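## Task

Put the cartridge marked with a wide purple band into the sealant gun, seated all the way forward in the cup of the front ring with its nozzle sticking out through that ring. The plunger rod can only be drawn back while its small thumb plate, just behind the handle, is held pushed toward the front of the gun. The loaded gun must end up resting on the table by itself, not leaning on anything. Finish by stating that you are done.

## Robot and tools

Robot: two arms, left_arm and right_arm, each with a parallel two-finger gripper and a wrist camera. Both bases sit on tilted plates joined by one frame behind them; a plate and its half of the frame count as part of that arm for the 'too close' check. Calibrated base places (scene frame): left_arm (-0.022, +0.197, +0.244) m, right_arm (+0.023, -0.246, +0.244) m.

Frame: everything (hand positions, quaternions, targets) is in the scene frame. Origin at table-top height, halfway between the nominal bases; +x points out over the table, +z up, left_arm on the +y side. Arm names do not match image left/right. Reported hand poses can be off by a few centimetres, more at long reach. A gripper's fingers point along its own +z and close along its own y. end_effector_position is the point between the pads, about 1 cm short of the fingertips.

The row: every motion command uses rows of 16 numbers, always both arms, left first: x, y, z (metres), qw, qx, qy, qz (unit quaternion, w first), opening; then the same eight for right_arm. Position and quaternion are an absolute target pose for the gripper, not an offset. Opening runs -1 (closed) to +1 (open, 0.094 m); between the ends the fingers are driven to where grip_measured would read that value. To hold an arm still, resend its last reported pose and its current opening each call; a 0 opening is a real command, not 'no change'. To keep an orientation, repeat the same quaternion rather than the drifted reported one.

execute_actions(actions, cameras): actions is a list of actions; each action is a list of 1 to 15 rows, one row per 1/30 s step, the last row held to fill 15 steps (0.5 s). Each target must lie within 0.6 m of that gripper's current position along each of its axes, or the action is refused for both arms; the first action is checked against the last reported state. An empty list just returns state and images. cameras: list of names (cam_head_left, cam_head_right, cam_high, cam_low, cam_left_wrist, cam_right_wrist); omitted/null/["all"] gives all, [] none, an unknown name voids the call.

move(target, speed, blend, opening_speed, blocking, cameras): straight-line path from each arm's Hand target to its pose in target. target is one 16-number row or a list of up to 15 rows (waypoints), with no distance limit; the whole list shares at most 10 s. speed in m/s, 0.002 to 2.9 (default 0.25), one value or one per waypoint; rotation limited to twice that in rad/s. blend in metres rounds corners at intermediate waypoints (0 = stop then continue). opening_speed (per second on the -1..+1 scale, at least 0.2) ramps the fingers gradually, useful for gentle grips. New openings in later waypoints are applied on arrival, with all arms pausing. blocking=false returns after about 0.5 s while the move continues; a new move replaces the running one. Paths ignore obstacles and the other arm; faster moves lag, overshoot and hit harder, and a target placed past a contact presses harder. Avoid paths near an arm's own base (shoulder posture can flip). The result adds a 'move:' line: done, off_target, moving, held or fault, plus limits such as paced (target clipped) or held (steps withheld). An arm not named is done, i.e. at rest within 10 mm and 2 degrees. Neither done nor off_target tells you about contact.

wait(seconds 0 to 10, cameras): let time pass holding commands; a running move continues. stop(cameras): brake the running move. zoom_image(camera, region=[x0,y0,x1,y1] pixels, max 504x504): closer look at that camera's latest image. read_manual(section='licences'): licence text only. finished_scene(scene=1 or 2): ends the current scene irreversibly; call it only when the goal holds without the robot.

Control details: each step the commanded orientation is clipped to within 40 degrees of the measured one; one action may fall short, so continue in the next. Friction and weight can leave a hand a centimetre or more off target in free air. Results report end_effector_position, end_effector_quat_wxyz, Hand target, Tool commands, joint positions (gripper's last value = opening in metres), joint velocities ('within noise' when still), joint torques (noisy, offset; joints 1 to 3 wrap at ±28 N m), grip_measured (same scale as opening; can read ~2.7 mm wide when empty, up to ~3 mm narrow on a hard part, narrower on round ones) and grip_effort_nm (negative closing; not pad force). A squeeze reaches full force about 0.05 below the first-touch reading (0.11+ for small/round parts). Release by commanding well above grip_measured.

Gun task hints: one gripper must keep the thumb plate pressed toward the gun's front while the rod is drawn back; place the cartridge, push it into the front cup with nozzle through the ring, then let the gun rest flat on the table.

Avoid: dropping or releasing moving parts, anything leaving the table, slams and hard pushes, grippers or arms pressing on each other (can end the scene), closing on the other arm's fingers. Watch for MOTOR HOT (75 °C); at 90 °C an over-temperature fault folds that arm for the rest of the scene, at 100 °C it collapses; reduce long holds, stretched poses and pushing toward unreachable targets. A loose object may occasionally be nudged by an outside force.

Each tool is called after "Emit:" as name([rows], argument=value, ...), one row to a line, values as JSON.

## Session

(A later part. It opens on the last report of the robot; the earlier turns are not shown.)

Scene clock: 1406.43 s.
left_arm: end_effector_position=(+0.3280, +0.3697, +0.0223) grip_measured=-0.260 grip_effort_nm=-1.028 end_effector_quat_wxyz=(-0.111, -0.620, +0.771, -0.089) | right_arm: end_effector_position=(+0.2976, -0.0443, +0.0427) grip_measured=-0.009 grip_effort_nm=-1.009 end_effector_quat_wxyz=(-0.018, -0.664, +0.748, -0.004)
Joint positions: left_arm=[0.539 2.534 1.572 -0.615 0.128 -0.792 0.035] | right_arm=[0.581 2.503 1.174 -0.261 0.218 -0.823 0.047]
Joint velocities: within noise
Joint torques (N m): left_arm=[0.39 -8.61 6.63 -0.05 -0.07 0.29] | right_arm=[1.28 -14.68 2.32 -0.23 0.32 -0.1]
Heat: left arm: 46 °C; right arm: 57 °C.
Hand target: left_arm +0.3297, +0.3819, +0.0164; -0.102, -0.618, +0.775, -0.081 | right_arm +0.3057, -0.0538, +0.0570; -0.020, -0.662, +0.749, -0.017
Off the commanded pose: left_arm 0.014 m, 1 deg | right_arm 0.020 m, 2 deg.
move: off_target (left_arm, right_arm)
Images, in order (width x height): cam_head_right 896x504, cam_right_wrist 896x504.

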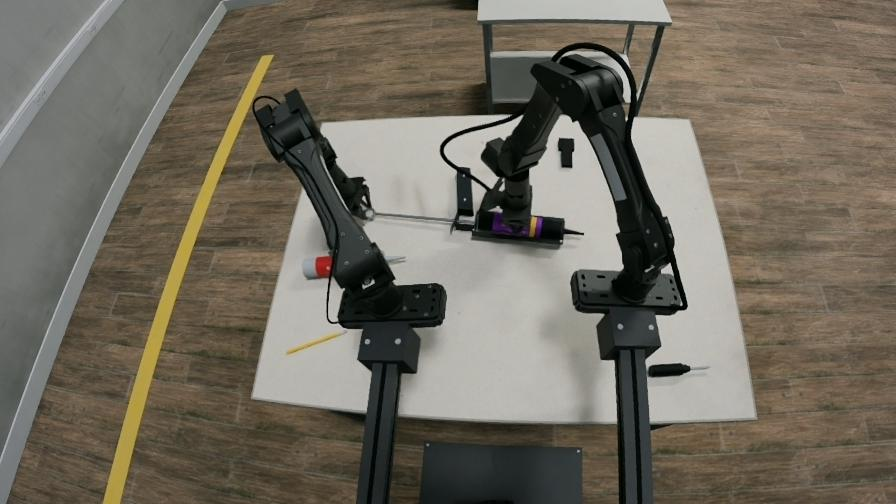

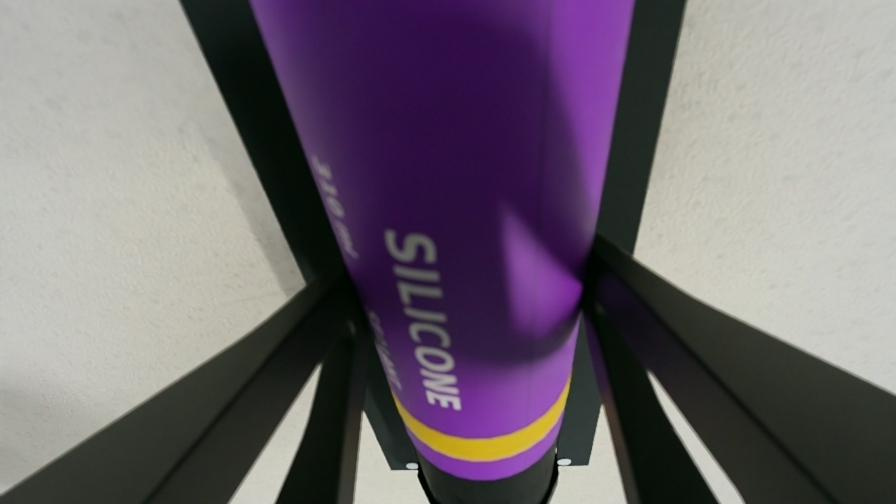

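Emit:
move(target=[0.330,0.382,0.016,-0.102,-0.618,0.775,-0.081,-0.36,0.300,-0.047,0.044,-0.0196,-0.6624,0.7487,-0.0173,-0.1], speed=0.04, cameras=["cam_right_wrist","cam_head_right"])

Emit:
move(target=[0.330,0.382,0.016,-0.102,-0.618,0.775,-0.081,-0.36,0.300,-0.047,0.044,-0.0196,-0.6624,0.7487,-0.0173,0.5], speed=0.04, opening_speed=0.6, cameras=["cam_right_wrist","cam_head_right"])

Emit:
move([
  [0.330,0.382,0.016,-0.102,-0.618,0.775,-0.081,-0.36,0.300,-0.047,0.10,-0.0196,-0.6624,0.7487,-0.0173,0.5],
  [0.330,0.382,0.016,-0.102,-0.618,0.775,-0.081,-0.36,0.26,-0.14,0.175,0.343,-0.058,0.937,-0.017,0.9],
], speed=0.15, cameras=["cam_right_wrist","cam_head_right"])

Scene clock: 1415.03 s.
left_arm: end_effector_position=(+0.3285, +0.3700, +0.0225) grip_measured=-0.260 grip_effort_nm=-1.028 end_effector_quat_wxyz=(-0.110, -0.620, +0.771, -0.089) | right_arm: end_effector_position=(+0.2987, -0.0435, +0.0427) grip_measured=-0.009 grip_effort_nm=-1.009 end_effector_quat_wxyz=(-0.015, -0.661, +0.750, -0.004)
Joint positions: left_arm=[0.539 2.534 1.574 -0.616 0.128 -0.792 0.035] | right_arm=[0.581 2.503 1.174 -0.255 0.218 -0.818 0.047]
Joint velocities: within noise
Joint torques (N m): left_arm=[0.34 -8.72 6.54 -0.05 -0.1 0.25] | right_arm=[2.76 -10.36 3.22 0.06 0.28 0.05]
Heat: left arm: 45 °C; right arm: 57 °C.
Hand target: left_arm +0.3297, +0.3819, +0.0164; -0.102, -0.618, +0.775, -0.081 | right_arm +0.3000, -0.0469, +0.0440; -0.019, -0.662, +0.749, -0.017
Off the commanded pose: left_arm 0.014 m, 1 deg | right_arm 0.004 m, 2 deg.
move: off_target (left_arm)
Images, in order (width x height): cam_head_right 896x504, cam_right_wrist 896x504.

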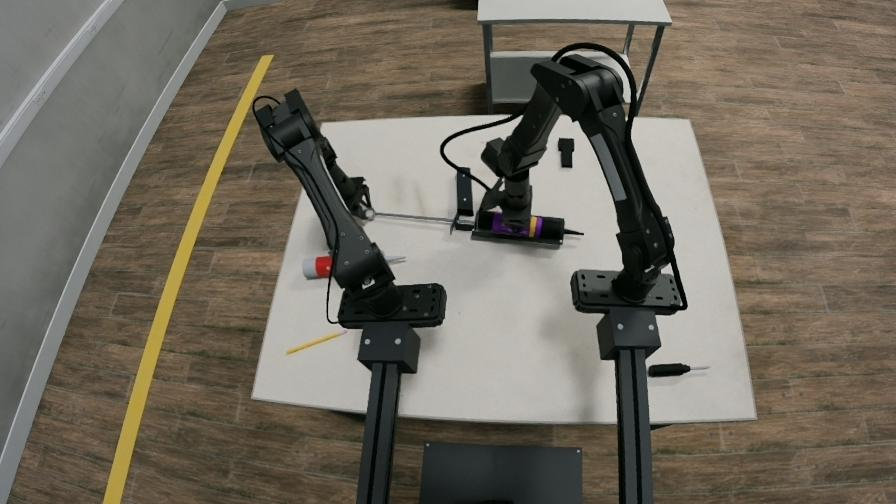

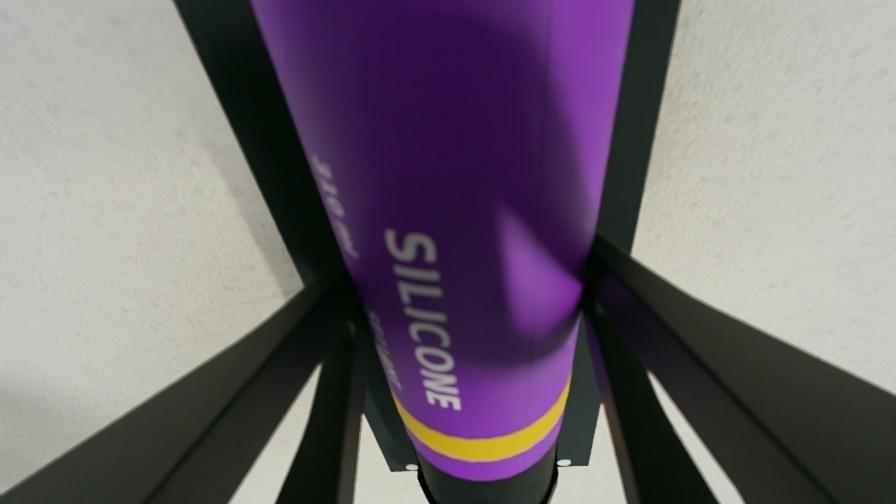

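Scene clock: 1416.27 s.
left_arm: end_effector_position=(+0.3286, +0.3718, +0.0226) grip_measured=-0.260 grip_effort_nm=-1.023 end_effector_quat_wxyz=(-0.109, -0.622, +0.771, -0.088) | right_arm: end_effector_position=(+0.2998, -0.0476, +0.0428) grip_measured=+0.497 grip_effort_nm=0.168 end_effector_quat_wxyz=(-0.019, -0.662, +0.749, -0.015)
Joint positions: left_arm=[0.542 2.534 1.576 -0.616 0.127 -0.792 0.035] | right_arm=[0.581 2.503 1.174 -0.261 0.24 -0.818 0.07]
Joint velocities: within noise
Joint torques (N m): left_arm=[0.09 -8.68 6.42 -0.07 -0.08 0.27] | right_arm=[2.76 -10.28 3.33 0.1 0.1 0.05]
Heat: left arm: 44 °C; right arm: 56 °C.
Hand target: left_arm +0.3297, +0.3819, +0.0163; -0.102, -0.618, +0.775, -0.081 | right_arm +0.3000, -0.0470, +0.0440; -0.020, -0.662, +0.749, -0.017
Off the commanded pose: left_arm 0.012 m, 1 deg | right_arm 0.001 m, 0 deg.
move: off_target (left_arm)
Images, in order (width x height): cam_head_right 896x504, cam_right_wrist 896x504.

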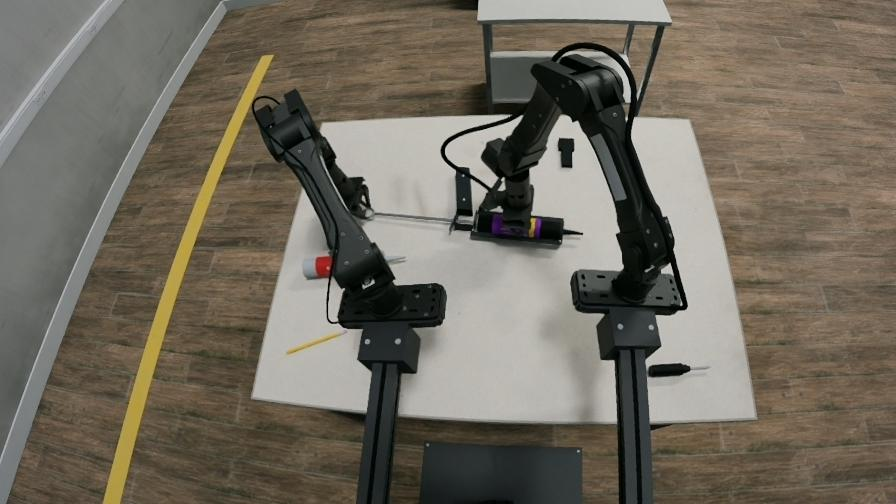

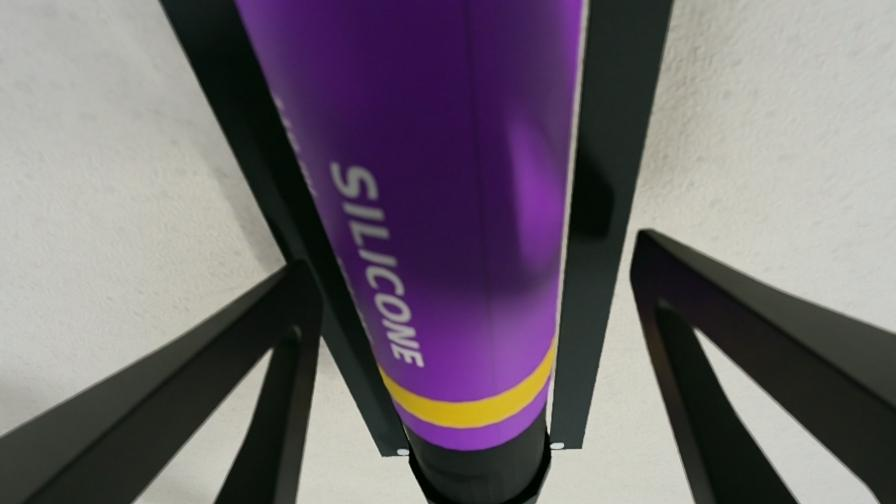

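Scene clock: 1422.90 s.
left_arm: end_effector_position=(+0.3286, +0.3718, +0.0226) grip_measured=-0.260 grip_effort_nm=-1.028 end_effector_quat_wxyz=(-0.109, -0.622, +0.771, -0.088) | right_arm: end_effector_position=(+0.2550, -0.1431, +0.1671) grip_measured=+0.897 grip_effort_nm=0.173 end_effector_quat_wxyz=(+0.324, -0.068, +0.943, -0.023)
Joint positions: left_arm=[0.542 2.534 1.576 -0.616 0.127 -0.792 0.035] | right_arm=[0.731 1.843 0.161 0.667 0.622 0.389 0.089]
Joint velocities: within noise
Joint torques (N m): left_arm=[0.05 -8.58 6.43 -0.05 -0.07 0.28] | right_arm=[2.33 -5.75 1.91 1.56 0.35 0.14]
Heat: left arm: 44 °C; right arm: 55 °C.
Hand target: left_arm +0.3297, +0.3819, +0.0163; -0.102, -0.618, +0.775, -0.081 | right_arm +0.2600, -0.1400, +0.1748; +0.343, -0.058, +0.937, -0.017
Off the commanded pose: left_arm 0.012 m, 1 deg | right_arm 0.010 m, 3 deg.
move: off_target (left_arm, right_arm); target 2's new opening was sent with right_arm's hand 0.010 m and 3 deg from that target
Images, in order (width x height): cam_head_right 896x504, cam_right_wrist 896x504.

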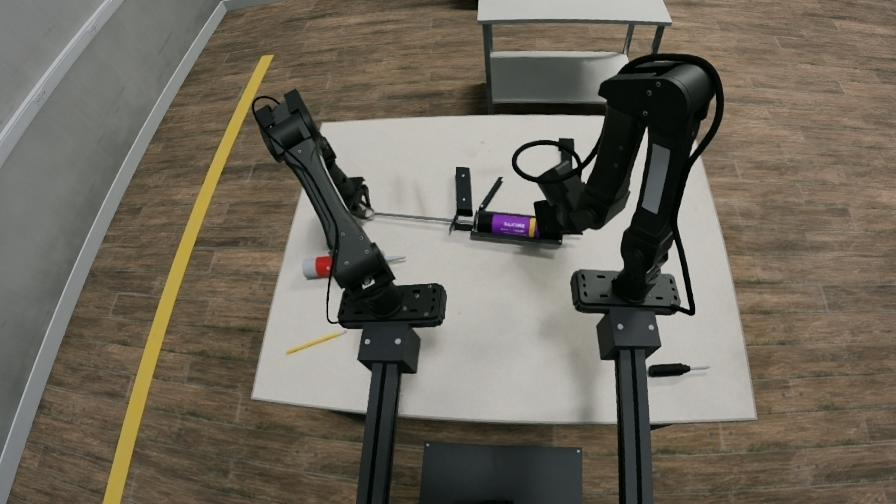

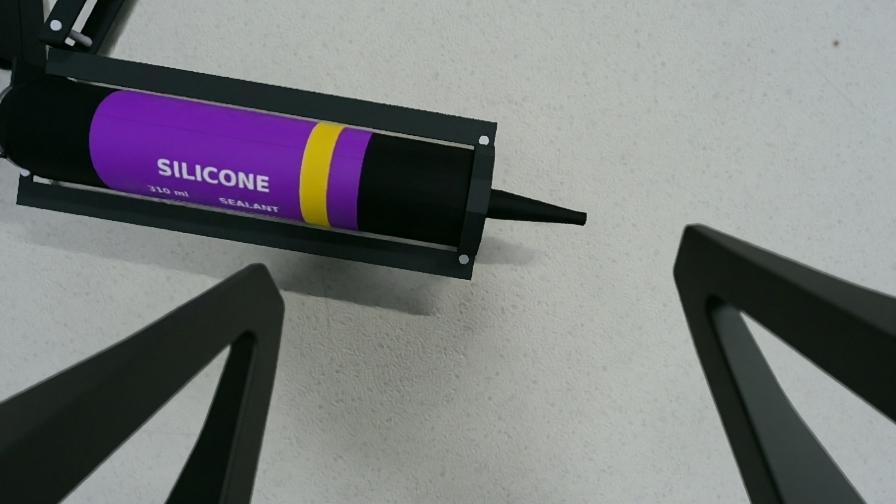

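Emit:
zoom_image(camera="cam_right_wrist", region=[400, 100, 600, 290])

Emit:
zoom_image(camera="cam_right_wrist", region=[0, 30, 200, 220])

Scaled by 2.520 from the camera's 896x504 image, which has a finer 1280x720 frame.

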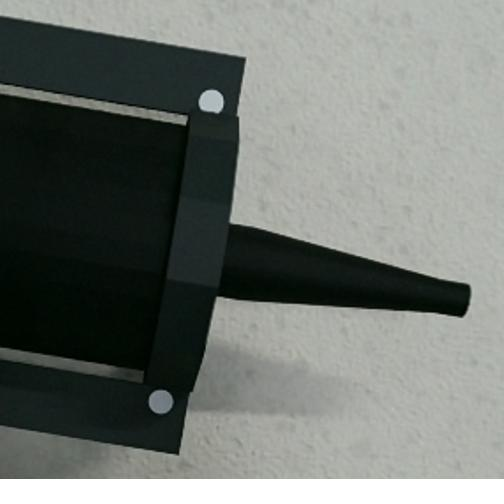

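Scaled by 2.520 from the camera's 896x504 image, which has a finer 1280x720 frame.

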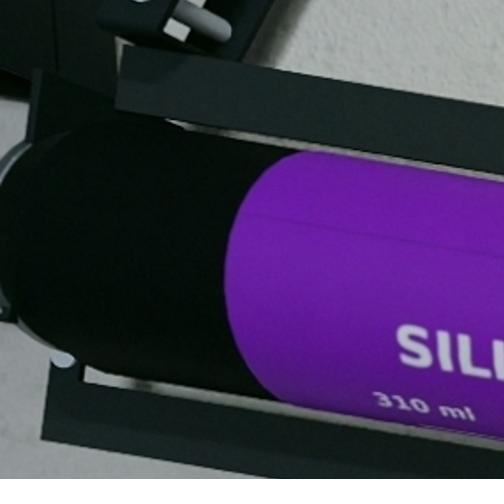

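Emit:
move(target=[0.330,0.382,0.016,-0.102,-0.618,0.775,-0.081,-0.36,0.30,0.03,0.175,0.343,-0.058,0.937,-0.017,0.9], speed=0.2, cameras=["cam_right_wrist"])

Emit:
zoom_image(camera="cam_right_wrist", region=[250, 130, 500, 350])

Scene clock: 1431.37 s.
left_arm: end_effector_position=(+0.3286, +0.3718, +0.0226) grip_measured=-0.260 grip_effort_nm=-1.033 end_effector_quat_wxyz=(-0.109, -0.622, +0.771, -0.088) | right_arm: end_effector_position=(+0.2989, +0.0265, +0.1730) grip_measured=+0.897 grip_effort_nm=0.168 end_effector_quat_wxyz=(+0.334, -0.061, +0.941, -0.011)
Joint positions: left_arm=[0.542 2.534 1.576 -0.616 0.127 -0.792 0.035] | right_arm=[1.013 2.192 0.872 0.133 0.749 0.715 0.089]
Joint velocities: within noise
Joint torques (N m): left_arm=[0.06 -8.51 6.41 -0.04 -0.09 0.25] | right_arm=[3.17 -7.68 6.04 0.95 0.45 0.15]
Heat: left arm: 43 °C; right arm: 53 °C.
Hand target: left_arm +0.3297, +0.3819, +0.0163; -0.102, -0.618, +0.775, -0.081 | right_arm +0.2999, +0.0300, +0.1750; +0.343, -0.058, +0.937, -0.017
Off the commanded pose: left_arm 0.012 m, 1 deg | right_arm 0.004 m, 1 deg.
move: off_target (left_arm)
Images, in order (width x height): cam_right_wrist 896x504.

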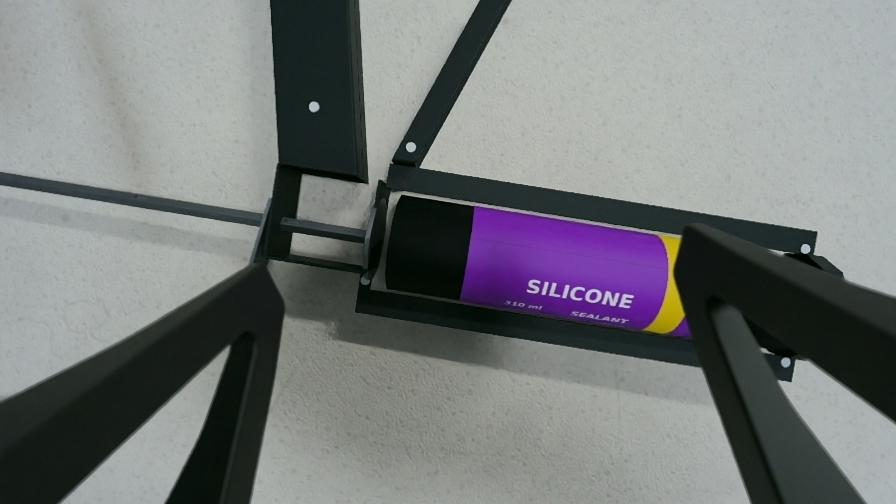

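Scaled by 2.016 from the camera's 896x504 image, which has a finer 1280x720 frame.

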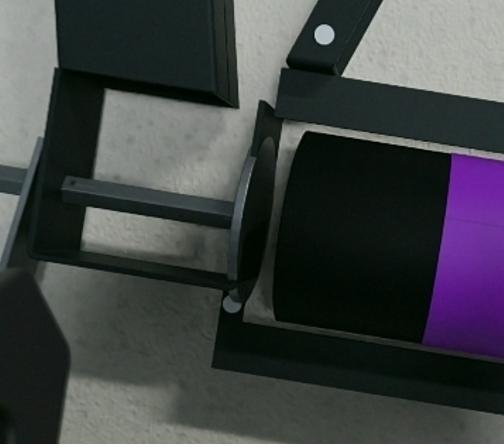

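Emit:
move(target=[0.329,0.3745,0.019,-0.102,-0.618,0.775,-0.081,-0.36,0.30,0.03,0.20,0.343,-0.058,0.937,-0.017,0.9], speed=0.05, cameras=["cam_right_wrist"])

Emit:
move(target=[0.329,0.3745,0.019,-0.102,-0.618,0.775,-0.081,0.3,0.30,0.03,0.20,0.343,-0.058,0.937,-0.017,0.9], speed=0.05, opening_speed=0.6, cameras=["cam_right_wrist","cam_left_wrist"])

Scene clock: 1448.03 s.
left_arm: end_effector_position=(+0.3286, +0.3718, +0.0226) grip_measured=-0.260 grip_effort_nm=-1.028 end_effector_quat_wxyz=(-0.109, -0.622, +0.771, -0.088) | right_arm: end_effector_position=(+0.2945, +0.0214, +0.1826) grip_measured=+0.897 grip_effort_nm=0.168 end_effector_quat_wxyz=(+0.323, -0.068, +0.943, -0.027)
Joint positions: left_arm=[0.542 2.534 1.576 -0.616 0.127 -0.792 0.035] | right_arm=[1.024 2.152 0.888 0.023 0.754 0.735 0.089]
Joint velocities: within noise
Joint torques (N m): left_arm=[-1.1 -9.95 3.43 0.09 -0.06 0.09] | right_arm=[3.45 -11.14 6.12 0.8 0.5 0.11]
Heat: left arm: 43 °C; right arm: 54 °C.
Hand target: left_arm +0.3289, +0.3745, +0.0191; -0.102, -0.618, +0.775, -0.081 | right_arm +0.2998, +0.0299, +0.1997; +0.343, -0.058, +0.937, -0.017
Off the commanded pose: left_arm 0.005 m, 1 deg | right_arm 0.020 m, 3 deg.
move: off_target (right_arm)
Images, in order (width x height): cam_right_wrist 896x504.

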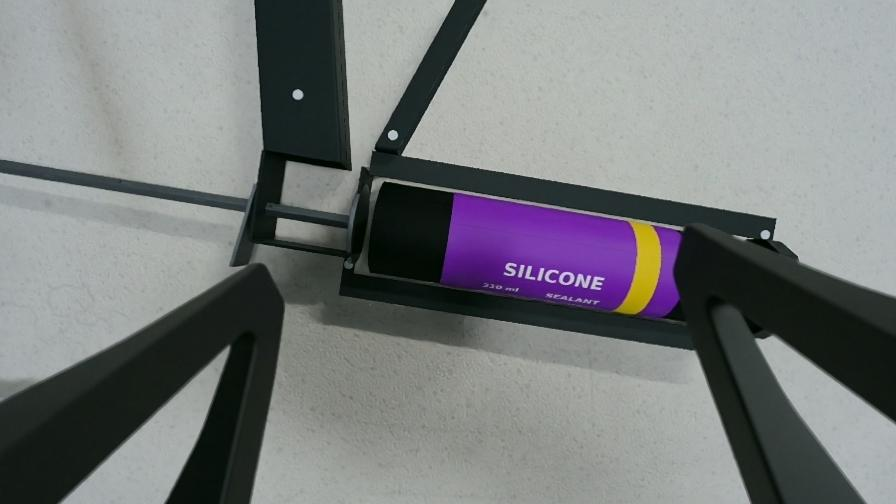

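Scene clock: 1449.33 s.
left_arm: end_effector_position=(+0.3287, +0.3741, +0.0220) grip_measured=+0.297 grip_effort_nm=0.144 end_effector_quat_wxyz=(-0.106, -0.622, +0.772, -0.083) | right_arm: end_effector_position=(+0.2945, +0.0213, +0.1826) grip_measured=+0.897 grip_effort_nm=0.168 end_effector_quat_wxyz=(+0.323, -0.068, +0.944, -0.027)
Joint positions: left_arm=[0.542 2.534 1.576 -0.61 0.116 -0.792 0.061] | right_arm=[1.024 2.152 0.888 0.022 0.754 0.736 0.089]
Joint velocities: within noise
Joint torques (N m): left_arm=[-1.29 -10.07 3.43 0.09 0.02 0.11] | right_arm=[3.48 -11.11 6.12 0.83 0.51 0.11]
Heat: left arm: 43 °C; right arm: 54 °C.
Hand target: left_arm +0.3289, +0.3745, +0.0190; -0.102, -0.618, +0.775, -0.081 | right_arm +0.2998, +0.0299, +0.1997; +0.343, -0.058, +0.937, -0.017
Off the commanded pose: left_arm 0.003 m, 1 deg | right_arm 0.020 m, 3 deg.
move: off_target (right_arm)
Images, in order (width x height): cam_left_wrist 896x504, cam_right_wrist 896x504.

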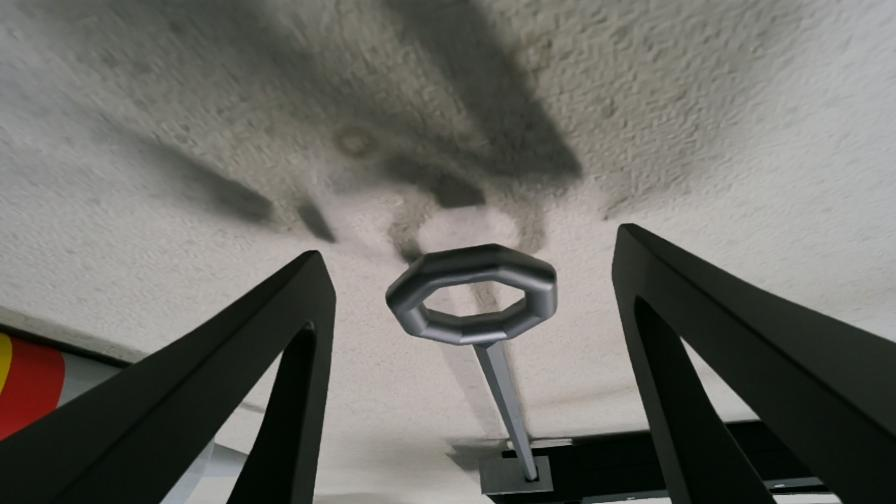

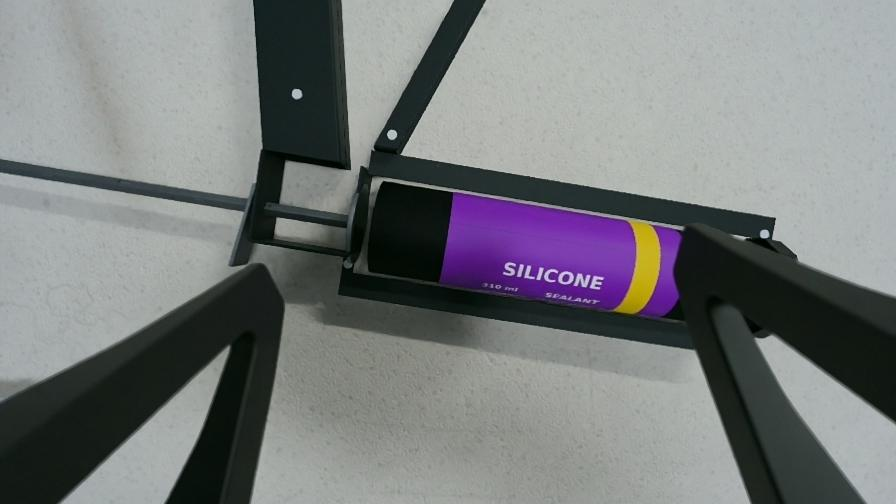

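Emit:
move([
  [0.329,0.3745,0.12,-0.102,-0.618,0.775,-0.081,0.3,0.29,-0.02,0.24,0.343,-0.058,0.937,-0.017,0.9],
  [0.25,0.38,0.2,-0.102,-0.618,0.775,-0.081,0.3,0.26,-0.13,0.20,0.343,-0.058,0.937,-0.017,0.9],
], speed=0.12)

Emit:
zoom_image(camera="cam_right_wrist", region=[350, 80, 600, 320])

Scene clock: 1454.07 s.
left_arm: end_effector_position=(+0.2514, +0.3768, +0.1870) grip_measured=+0.298 grip_effort_nm=0.134 end_effector_quat_wxyz=(-0.113, -0.620, +0.772, -0.083) | right_arm: end_effector_position=(+0.2549, -0.1311, +0.1954) grip_measured=+0.897 grip_effort_nm=0.168 end_effector_quat_wxyz=(+0.332, -0.070, +0.940, -0.026)
Joint positions: left_arm=[0.635 1.922 1.227 -0.898 0.115 -0.696 0.061] | right_arm=[0.826 1.648 0.219 0.368 0.683 0.477 0.089]
Joint velocities: within noise
Joint torques (N m): left_arm=[-0.14 -11.52 4.19 -0.27 0.02 0.14] | right_arm=[0.23 -4.96 3.4 1.44 0.2 -0.02]
Heat: left arm: 45 °C; right arm: 54 °C.
Hand target: left_arm +0.2500, +0.3798, +0.1995; -0.102, -0.618, +0.775, -0.081 | right_arm +0.2599, -0.1300, +0.2000; +0.343, -0.058, +0.937, -0.017
Off the commanded pose: left_arm 0.014 m, 1 deg | right_arm 0.007 m, 2 deg.
move: off_target (left_arm)

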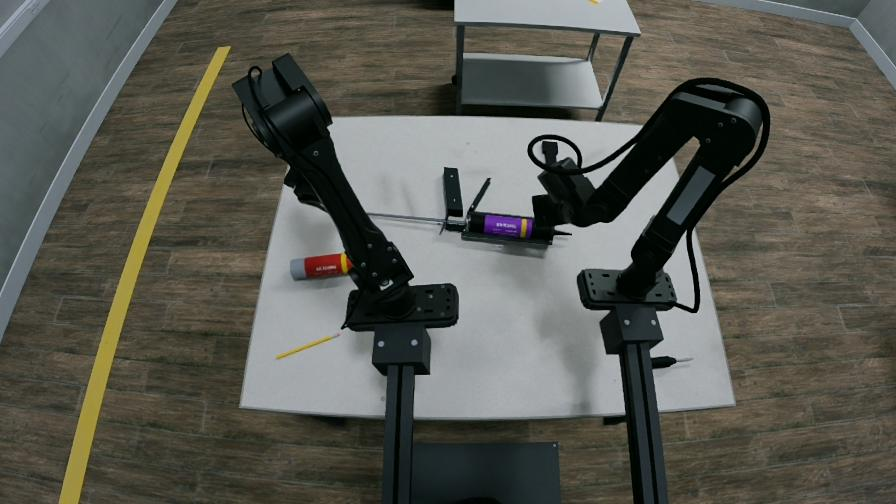

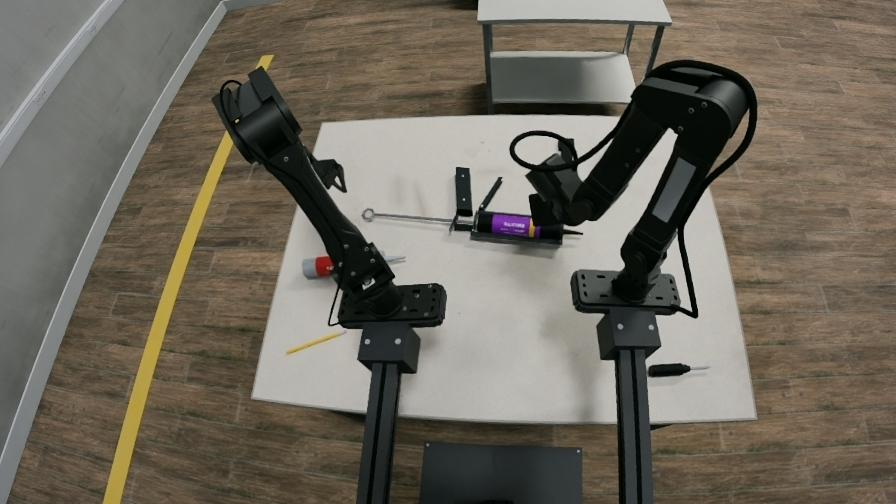

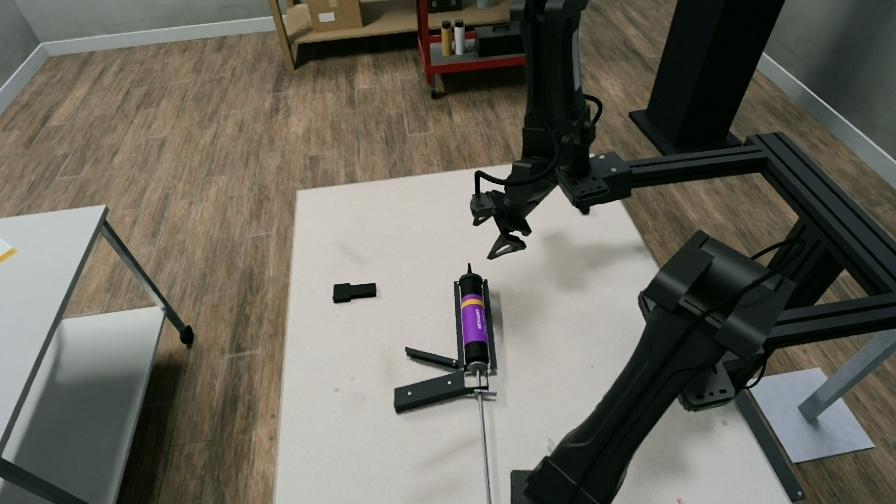

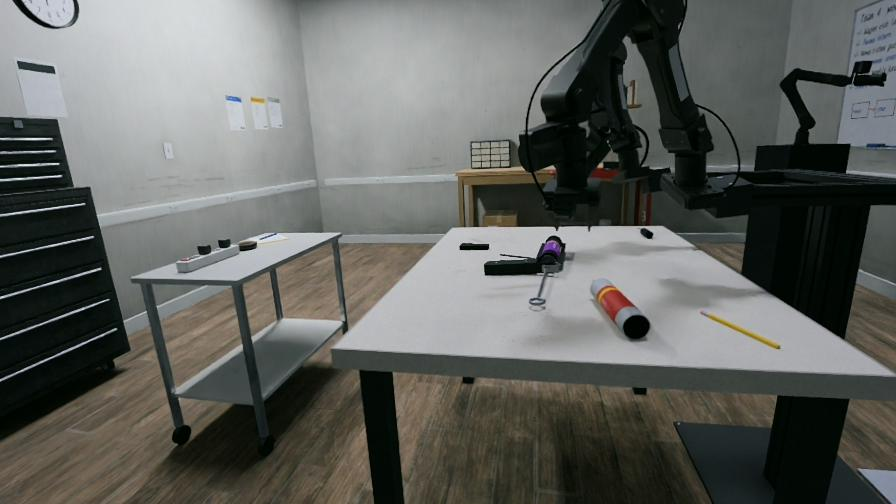

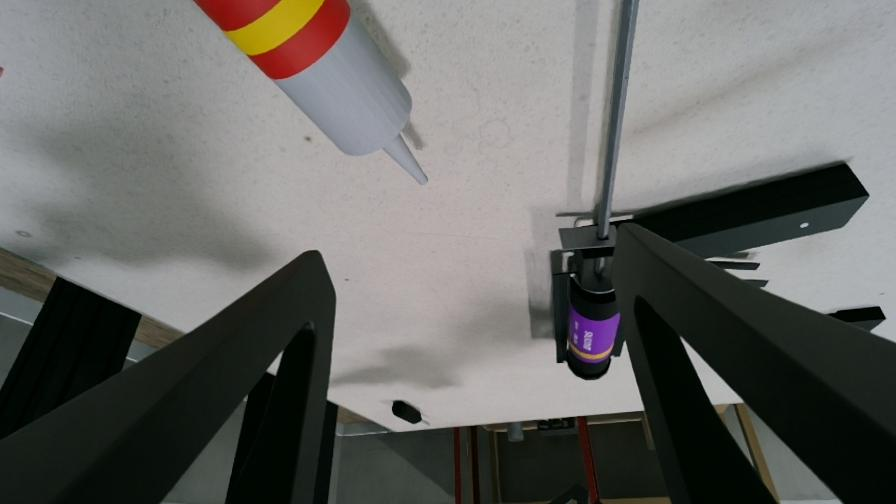

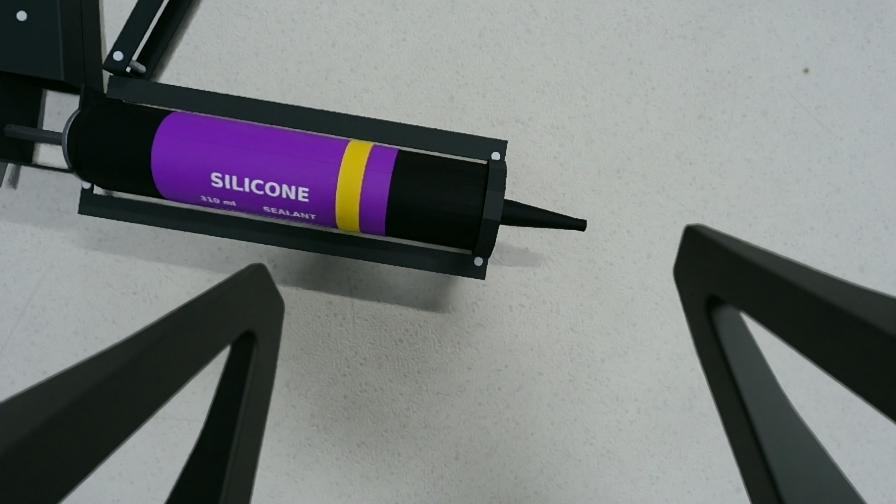

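Scaled by 2.016 from the camera's 896x504 image, which has a finer 1280x720 frame.

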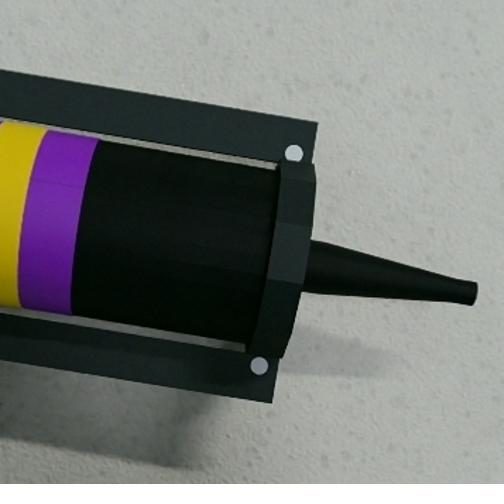

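Emit:
finished_scene(scene=1)

The scene is finished: the task was done.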